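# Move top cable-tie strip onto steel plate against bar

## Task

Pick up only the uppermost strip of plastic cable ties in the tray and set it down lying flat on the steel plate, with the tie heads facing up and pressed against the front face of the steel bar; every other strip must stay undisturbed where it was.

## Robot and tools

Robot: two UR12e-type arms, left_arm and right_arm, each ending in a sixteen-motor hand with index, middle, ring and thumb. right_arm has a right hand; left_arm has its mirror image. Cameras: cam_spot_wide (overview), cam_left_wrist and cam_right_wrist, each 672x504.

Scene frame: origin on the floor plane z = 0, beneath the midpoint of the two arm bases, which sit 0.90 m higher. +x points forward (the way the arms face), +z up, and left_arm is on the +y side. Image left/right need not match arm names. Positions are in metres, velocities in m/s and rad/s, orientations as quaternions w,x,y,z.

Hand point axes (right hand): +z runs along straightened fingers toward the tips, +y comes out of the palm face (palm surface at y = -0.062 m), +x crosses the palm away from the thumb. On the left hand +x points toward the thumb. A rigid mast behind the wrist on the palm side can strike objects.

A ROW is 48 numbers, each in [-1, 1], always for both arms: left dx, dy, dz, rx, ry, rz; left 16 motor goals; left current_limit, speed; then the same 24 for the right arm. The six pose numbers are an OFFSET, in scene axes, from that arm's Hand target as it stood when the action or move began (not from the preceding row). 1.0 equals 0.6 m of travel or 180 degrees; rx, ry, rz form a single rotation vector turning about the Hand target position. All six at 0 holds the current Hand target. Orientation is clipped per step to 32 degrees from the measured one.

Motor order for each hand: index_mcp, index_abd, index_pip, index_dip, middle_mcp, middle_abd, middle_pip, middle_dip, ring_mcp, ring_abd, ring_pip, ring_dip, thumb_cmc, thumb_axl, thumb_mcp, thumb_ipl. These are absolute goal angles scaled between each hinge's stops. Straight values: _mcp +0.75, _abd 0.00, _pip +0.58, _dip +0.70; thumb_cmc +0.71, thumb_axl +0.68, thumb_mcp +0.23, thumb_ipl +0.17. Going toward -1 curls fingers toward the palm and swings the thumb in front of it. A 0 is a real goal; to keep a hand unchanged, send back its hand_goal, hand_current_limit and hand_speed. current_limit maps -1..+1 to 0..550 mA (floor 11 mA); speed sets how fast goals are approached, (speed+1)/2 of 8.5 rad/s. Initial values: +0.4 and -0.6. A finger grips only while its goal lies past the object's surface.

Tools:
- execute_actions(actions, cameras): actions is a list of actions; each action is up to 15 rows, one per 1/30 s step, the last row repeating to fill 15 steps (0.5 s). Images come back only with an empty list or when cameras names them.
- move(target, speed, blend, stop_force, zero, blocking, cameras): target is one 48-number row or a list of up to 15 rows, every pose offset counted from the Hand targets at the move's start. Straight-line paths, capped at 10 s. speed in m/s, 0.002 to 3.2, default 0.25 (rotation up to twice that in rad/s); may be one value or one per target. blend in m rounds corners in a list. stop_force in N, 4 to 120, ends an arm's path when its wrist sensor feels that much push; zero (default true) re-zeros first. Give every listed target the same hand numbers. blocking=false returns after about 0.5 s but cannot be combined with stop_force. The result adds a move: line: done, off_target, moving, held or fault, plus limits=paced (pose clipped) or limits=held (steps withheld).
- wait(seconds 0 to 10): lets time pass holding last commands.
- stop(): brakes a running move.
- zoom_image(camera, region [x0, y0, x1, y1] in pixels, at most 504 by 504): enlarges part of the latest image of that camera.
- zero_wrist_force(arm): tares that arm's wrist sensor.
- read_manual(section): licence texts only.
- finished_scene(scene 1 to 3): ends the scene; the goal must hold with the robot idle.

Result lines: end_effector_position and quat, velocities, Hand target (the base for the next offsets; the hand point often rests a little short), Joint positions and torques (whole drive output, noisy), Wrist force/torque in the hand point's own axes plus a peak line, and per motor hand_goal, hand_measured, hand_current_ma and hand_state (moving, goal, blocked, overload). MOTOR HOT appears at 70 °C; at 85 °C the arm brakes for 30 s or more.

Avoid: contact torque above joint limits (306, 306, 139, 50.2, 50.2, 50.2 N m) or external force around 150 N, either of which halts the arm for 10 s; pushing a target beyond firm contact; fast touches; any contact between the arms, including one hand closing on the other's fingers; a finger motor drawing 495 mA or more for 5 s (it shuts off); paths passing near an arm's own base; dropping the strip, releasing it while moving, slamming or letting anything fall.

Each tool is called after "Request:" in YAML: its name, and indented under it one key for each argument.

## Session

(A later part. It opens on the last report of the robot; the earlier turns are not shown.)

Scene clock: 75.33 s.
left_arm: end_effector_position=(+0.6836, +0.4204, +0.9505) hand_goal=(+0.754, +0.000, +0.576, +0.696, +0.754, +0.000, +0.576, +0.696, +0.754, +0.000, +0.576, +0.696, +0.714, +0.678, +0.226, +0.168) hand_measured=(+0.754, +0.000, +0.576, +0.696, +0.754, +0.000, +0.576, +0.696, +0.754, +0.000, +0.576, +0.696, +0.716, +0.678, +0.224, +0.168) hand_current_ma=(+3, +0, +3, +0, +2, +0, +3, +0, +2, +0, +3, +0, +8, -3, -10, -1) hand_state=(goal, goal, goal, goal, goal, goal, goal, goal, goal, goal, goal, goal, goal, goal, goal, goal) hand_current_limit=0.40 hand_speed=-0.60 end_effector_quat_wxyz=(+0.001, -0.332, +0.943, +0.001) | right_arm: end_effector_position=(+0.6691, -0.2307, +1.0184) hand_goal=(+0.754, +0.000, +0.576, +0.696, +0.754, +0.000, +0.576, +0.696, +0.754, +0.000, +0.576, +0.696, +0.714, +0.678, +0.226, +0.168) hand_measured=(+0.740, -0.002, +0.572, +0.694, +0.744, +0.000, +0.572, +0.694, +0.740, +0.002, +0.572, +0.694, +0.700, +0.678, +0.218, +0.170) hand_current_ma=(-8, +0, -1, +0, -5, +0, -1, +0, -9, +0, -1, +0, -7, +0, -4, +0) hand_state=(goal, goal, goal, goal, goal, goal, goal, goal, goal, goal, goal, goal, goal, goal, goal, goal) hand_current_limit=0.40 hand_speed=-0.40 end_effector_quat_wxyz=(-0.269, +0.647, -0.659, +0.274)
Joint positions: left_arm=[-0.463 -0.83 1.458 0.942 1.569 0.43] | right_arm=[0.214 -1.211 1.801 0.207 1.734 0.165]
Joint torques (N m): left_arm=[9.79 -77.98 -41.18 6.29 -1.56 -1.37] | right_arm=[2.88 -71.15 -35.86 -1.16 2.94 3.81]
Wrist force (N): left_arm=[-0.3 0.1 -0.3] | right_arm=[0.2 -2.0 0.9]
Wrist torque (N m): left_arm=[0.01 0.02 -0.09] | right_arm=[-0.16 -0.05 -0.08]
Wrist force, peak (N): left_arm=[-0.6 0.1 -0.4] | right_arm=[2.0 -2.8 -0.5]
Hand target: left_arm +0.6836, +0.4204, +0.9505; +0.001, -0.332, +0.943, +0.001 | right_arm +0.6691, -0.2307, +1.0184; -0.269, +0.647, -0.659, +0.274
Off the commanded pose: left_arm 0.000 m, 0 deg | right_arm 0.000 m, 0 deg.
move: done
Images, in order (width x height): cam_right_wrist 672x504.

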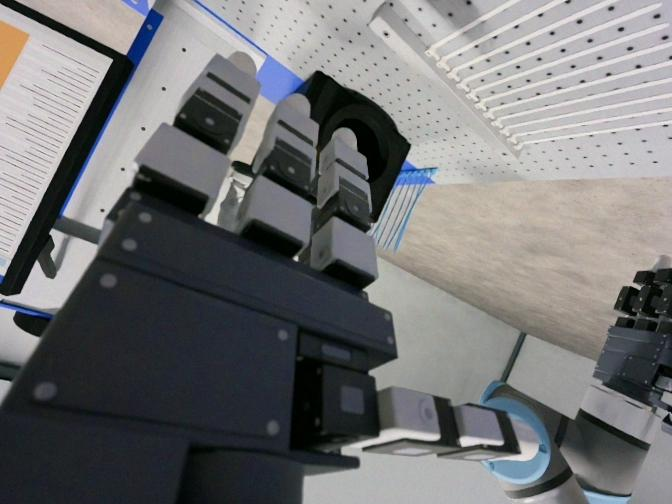

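Request:
move:
  target:
    - [0,0,0,0,0,0,0.754,0,0.576,0.696,0.754,0,0.576,0.696,0.754,0,0.576,0.696,0.714,0.678,0.226,0.168,0.4,-0.6,0.1098,0.3138,-0.22,0,0,-0.0017,0.754,0,0.576,0.696,0.754,0,0.576,0.696,0.754,0,0.576,0.696,0.714,0.678,0.226,0.168,0.4,-0.4]
    - [0,0,0,0,0,0,0.754,0,0.576,0.696,0.754,0,0.576,0.696,0.754,0,0.576,0.696,0.714,0.678,0.226,0.168,0.4,-0.6,0.1098,0.3138,-0.31,0,0,-0.0017,0.754,0,0.576,0.696,0.754,0,0.576,0.696,0.754,0,0.576,0.696,0.714,0.678,0.226,0.168,0.4,-0.4]
    - [0,0,0,0,0,0,0.754,0,0.576,0.696,0.754,0,0.576,0.696,0.754,0,0.576,0.696,0.714,0.678,0.226,0.168,0.4,-0.6,0.1098,0.3138,-0.3333,0,0,-0.0017,0.754,0,0.576,0.696,0.754,0,0.576,0.696,0.754,0,0.576,0.696,0.714,0.678,0.226,0.168,0.4,-0.4]
  speed: [0.25, 0.12, 0.04]
  blend: [0.02, 0.003, 0]

Request:
move:
  target:
    - [0,0,0,0,0,0,0.754,0,0.576,0.696,0.754,0,0.576,0.696,0.754,0,0.576,0.696,0.714,0.678,0.226,0.168,0.4,-0.6,0.025,0,0,0,0,0,0.754,0,0.576,0.696,0.754,0,0.576,0.696,0.754,0,0.576,0.696,0.714,0.678,0.226,0.168,0.4,-0.4]
    - [0,0,0,0,0,0,0.754,0,0.576,0.696,0.754,0,0.576,0.696,0.754,0,0.576,0.696,0.714,0.678,0.226,0.168,0.4,-0.6,0.065,0,0,0,0,0,0.754,0,0.576,0.696,0.754,0,0.576,0.696,0.754,0,0.576,0.696,0.714,0.678,0.226,0.168,0.4,-0.4]
  speed: [0.03, 0.01]
  stop_force: 4

Request:
move:
  target:
    - [0,0,0,0,0,0,0.754,0,0.576,0.696,0.754,0,0.576,0.696,0.754,0,0.576,0.696,0.714,0.678,0.226,0.168,0.4,-0.6,-0.0133,0,0.0017,0,0,0,0.754,0,0.576,0.696,0.754,0,0.576,0.696,0.754,0,0.576,0.696,0.714,0.678,0.226,0.168,0.4,-0.4]
    - [0,0,0,0,0,0,0.754,0,0.576,0.696,0.754,0,0.576,0.696,0.754,0,0.576,0.696,0.714,0.678,0.226,0.168,0.4,-0.6,-0.0267,0,0.0833,0,0,0,0.754,0,0.576,0.696,0.754,0,0.576,0.696,0.754,0,0.576,0.696,0.714,0.678,0.226,0.168,0.4,-0.4]
    - [0,0,0,0,0,0,0.754,0,0.576,0.696,0.754,0,0.576,0.696,0.754,0,0.576,0.696,0.714,0.678,0.226,0.168,0.4,-0.6,-0.15,-0.35,0.3333,0,0,0,0.754,0,0.576,0.696,0.754,0,0.576,0.696,0.754,0,0.576,0.696,0.714,0.678,0.226,0.168,0.4,-0.4]
  speed: [0.015, 0.06, 0.25]
  blend: [0.002, 0.01, 0]
  cameras: ["cam_right_wrist"]

Request:
zoom_image:
  camera: "cam_right_wrist"
  region: [410, 30, 460, 80]

Request:
zoom_image:
  camera: "cam_right_wrist"
  region: [490, 110, 540, 160]

Scene clock: 85.73 s.
left_arm: end_effector_position=(+0.6836, +0.4204, +0.9505) hand_goal=(+0.754, +0.000, +0.576, +0.696, +0.754, +0.000, +0.576, +0.696, +0.754, +0.000, +0.576, +0.696, +0.714, +0.678, +0.226, +0.168) hand_measured=(+0.754, +0.000, +0.576, +0.696, +0.754, +0.000, +0.576, +0.696, +0.754, +0.000, +0.576, +0.696, +0.716, +0.678, +0.224, +0.168) hand_current_ma=(+3, +0, +3, +0, +2, +0, +3, +0, +2, +0, +3, +0, +8, -3, -10, -1) hand_state=(goal, goal, goal, goal, goal, goal, goal, goal, goal, goal, goal, goal, goal, goal, goal, goal) hand_current_limit=0.40 hand_speed=-0.60 end_effector_quat_wxyz=(+0.001, -0.332, +0.943, +0.001) | right_arm: end_effector_position=(+0.7350, -0.0424, +0.8182) hand_goal=(+0.754, +0.000, +0.576, +0.696, +0.754, +0.000, +0.576, +0.696, +0.754, +0.000, +0.576, +0.696, +0.714, +0.678, +0.226, +0.168) hand_measured=(+0.740, -0.002, +0.572, +0.694, +0.744, +0.000, +0.572, +0.694, +0.742, +0.002, +0.572, +0.694, +0.700, +0.678, +0.218, +0.170) hand_current_ma=(-8, +0, -1, +0, -5, +0, -1, +0, -7, +0, -1, +0, -7, +0, -4, +0) hand_state=(goal, goal, goal, goal, goal, goal, goal, goal, goal, goal, goal, goal, goal, goal, goal, goal) hand_current_limit=0.40 hand_speed=-0.40 end_effector_quat_wxyz=(-0.268, +0.645, -0.661, +0.274)
Joint positions: left_arm=[-0.463 -0.83 1.458 0.942 1.569 0.43] | right_arm=[0.444 -0.786 1.518 0.108 1.895 0.342]
Joint torques (N m): left_arm=[9.78 -76.68 -41.49 6.44 -1.37 -1.52] | right_arm=[-17.39 -105.58 -29.39 3.02 -2.21 -3.41]
Wrist force (N): left_arm=[0.1 0.1 -0.1] | right_arm=[0.0 -2.3 0.5]
Wrist torque (N m): left_arm=[-0.01 -0.02 -0.05] | right_arm=[-0.12 0.04 -0.05]
Wrist force, peak (N): left_arm=[-0.4 0.3 -0.6] | right_arm=[2.0 -2.5 -0.5]
Hand target: left_arm +0.6836, +0.4204, +0.9505; +0.001, -0.332, +0.943, +0.001 | right_arm +0.7350, -0.0424, +0.8184; -0.268, +0.645, -0.661, +0.274
Off the commanded pose: left_arm 0.000 m, 0 deg | right_arm 0.000 m, 0 deg.
move: done

Scene clock: 88.30 s.
left_arm: end_effector_position=(+0.6836, +0.4204, +0.9505) hand_goal=(+0.754, +0.000, +0.576, +0.696, +0.754, +0.000, +0.576, +0.696, +0.754, +0.000, +0.576, +0.696, +0.714, +0.678, +0.226, +0.168) hand_measured=(+0.754, +0.000, +0.576, +0.696, +0.754, +0.000, +0.576, +0.696, +0.754, +0.000, +0.576, +0.696, +0.716, +0.678, +0.224, +0.168) hand_current_ma=(+3, +0, +3, +0, +2, +0, +3, +0, +2, +0, +3, +0, +8, -3, -10, -1) hand_state=(goal, goal, goal, goal, goal, goal, goal, goal, goal, goal, goal, goal, goal, goal, goal, goal) hand_current_limit=0.40 hand_speed=-0.60 end_effector_quat_wxyz=(+0.001, -0.332, +0.943, +0.001) | right_arm: end_effector_position=(+0.7587, -0.0424, +0.8184) hand_goal=(+0.754, +0.000, +0.576, +0.696, +0.754, +0.000, +0.576, +0.696, +0.754, +0.000, +0.576, +0.696, +0.714, +0.678, +0.226, +0.168) hand_measured=(+0.738, -0.002, +0.572, +0.694, +0.742, +0.000, +0.572, +0.694, +0.740, +0.004, +0.570, +0.694, +0.700, +0.678, +0.218, +0.170) hand_current_ma=(-9, +0, -1, +0, -6, +0, -1, +0, -9, +1, -2, -1, -7, +0, -4, +0) hand_state=(goal, goal, goal, goal, goal, goal, goal, goal, goal, goal, goal, goal, goal, goal, goal, goal) hand_current_limit=0.40 hand_speed=-0.40 end_effector_quat_wxyz=(-0.268, +0.645, -0.661, +0.274)
Joint positions: left_arm=[-0.463 -0.83 1.458 0.942 1.569 0.43] | right_arm=[0.431 -0.763 1.47 0.129 1.887 0.332]
Joint torques (N m): left_arm=[10.04 -76.25 -40.98 6.29 -1.28 -1.08] | right_arm=[13.48 -104.58 -25.36 -1.65 1.74 2.51]
Wrist force (N): left_arm=[0.1 0.0 -0.3] | right_arm=[-0.1 -1.9 -4.0]
Wrist torque (N m): left_arm=[0.00 -0.02 -0.06] | right_arm=[0.18 0.20 0.04]
Wrist force, peak (N): left_arm=[-0.4 0.5 -0.5] | right_arm=[-0.1 -1.6 -8.4]
Hand target: left_arm +0.6836, +0.4204, +0.9505; +0.001, -0.332, +0.943, +0.001 | right_arm +0.7587, -0.0424, +0.8184; -0.268, +0.645, -0.661, +0.274 (not the last commanded pose)
Off the commanded pose: left_arm 0.000 m, 0 deg | right_arm 0.015 m, 0 deg.
move: contact (right_arm); path passed 1 of 2 targets

Scene clock: 91.17 s.
left_arm: end_effector_position=(+0.6836, +0.4204, +0.9505) hand_goal=(+0.754, +0.000, +0.576, +0.696, +0.754, +0.000, +0.576, +0.696, +0.754, +0.000, +0.576, +0.696, +0.714, +0.678, +0.226, +0.168) hand_measured=(+0.754, +0.000, +0.576, +0.696, +0.754, +0.000, +0.576, +0.696, +0.754, +0.000, +0.576, +0.696, +0.716, +0.678, +0.224, +0.168) hand_current_ma=(+3, +0, +3, +0, +2, +0, +3, +0, +2, +0, +3, +0, +8, -3, -10, -1) hand_state=(goal, goal, goal, goal, goal, goal, goal, goal, goal, goal, goal, goal, goal, goal, goal, goal) hand_current_limit=0.40 hand_speed=-0.60 end_effector_quat_wxyz=(+0.001, -0.332, +0.943, +0.001) | right_arm: end_effector_position=(+0.6687, -0.2524, +1.0184) hand_goal=(+0.754, +0.000, +0.576, +0.696, +0.754, +0.000, +0.576, +0.696, +0.754, +0.000, +0.576, +0.696, +0.714, +0.678, +0.226, +0.168) hand_measured=(+0.738, -0.002, +0.572, +0.694, +0.742, +0.000, +0.572, +0.694, +0.740, +0.002, +0.572, +0.694, +0.700, +0.678, +0.218, +0.170) hand_current_ma=(-9, +0, -1, +0, -6, +0, -1, +0, -9, +0, -1, +0, -7, +0, -4, +0) hand_state=(goal, goal, goal, goal, goal, goal, goal, goal, goal, goal, goal, goal, goal, goal, goal, goal) hand_current_limit=0.40 hand_speed=-0.40 end_effector_quat_wxyz=(-0.268, +0.645, -0.661, +0.274)
Joint positions: left_arm=[-0.463 -0.83 1.458 0.942 1.569 0.43] | right_arm=[0.18 -1.227 1.823 0.197 1.714 0.144]
Joint torques (N m): left_arm=[10.02 -77.66 -40.66 6.4 -1.56 -1.25] | right_arm=[1.54 -71.51 -35.22 -1.23 2.72 3.35]
Wrist force (N): left_arm=[0.0 -0.1 -0.2] | right_arm=[-0.2 -1.7 1.0]
Wrist torque (N m): left_arm=[-0.01 -0.02 -0.06] | right_arm=[-0.11 0.03 -0.11]
Wrist force, peak (N): left_arm=[-0.1 0.0 -0.6] | right_arm=[-0.7 -1.8 -3.7]
Hand target: left_arm +0.6836, +0.4204, +0.9505; +0.001, -0.332, +0.943, +0.001 | right_arm +0.6687, -0.2524, +1.0184; -0.268, +0.645, -0.661, +0.274
Off the commanded pose: left_arm 0.000 m, 0 deg | right_arm 0.000 m, 0 deg.
move: done
Images, in order (width x height): cam_right_wrist 672x504.

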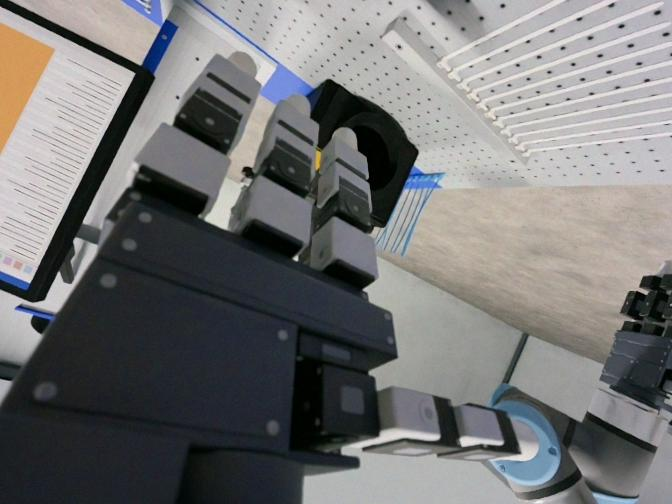

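Scaled by 10.080 from the camera's 672x504 image, which has a finer 960x720 frame.

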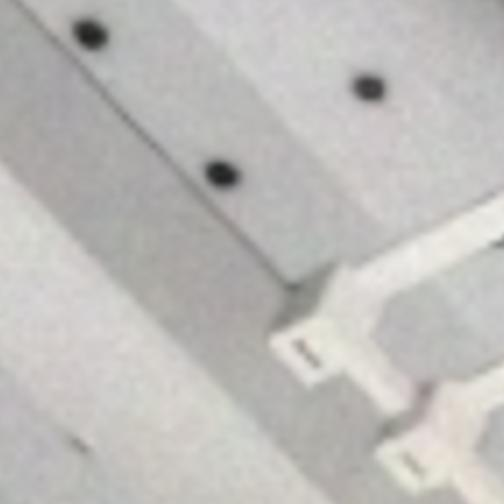

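Scaled by 10.080 from the camera's 672x504 image, which has a finer 960x720 frame.

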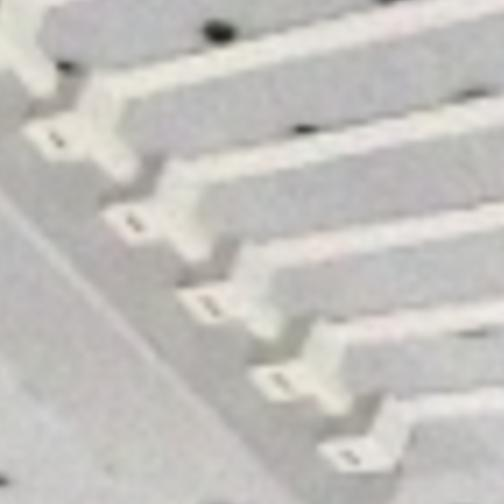

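Request:
finished_scene:
  scene: 3

The scene is finished: the task was done.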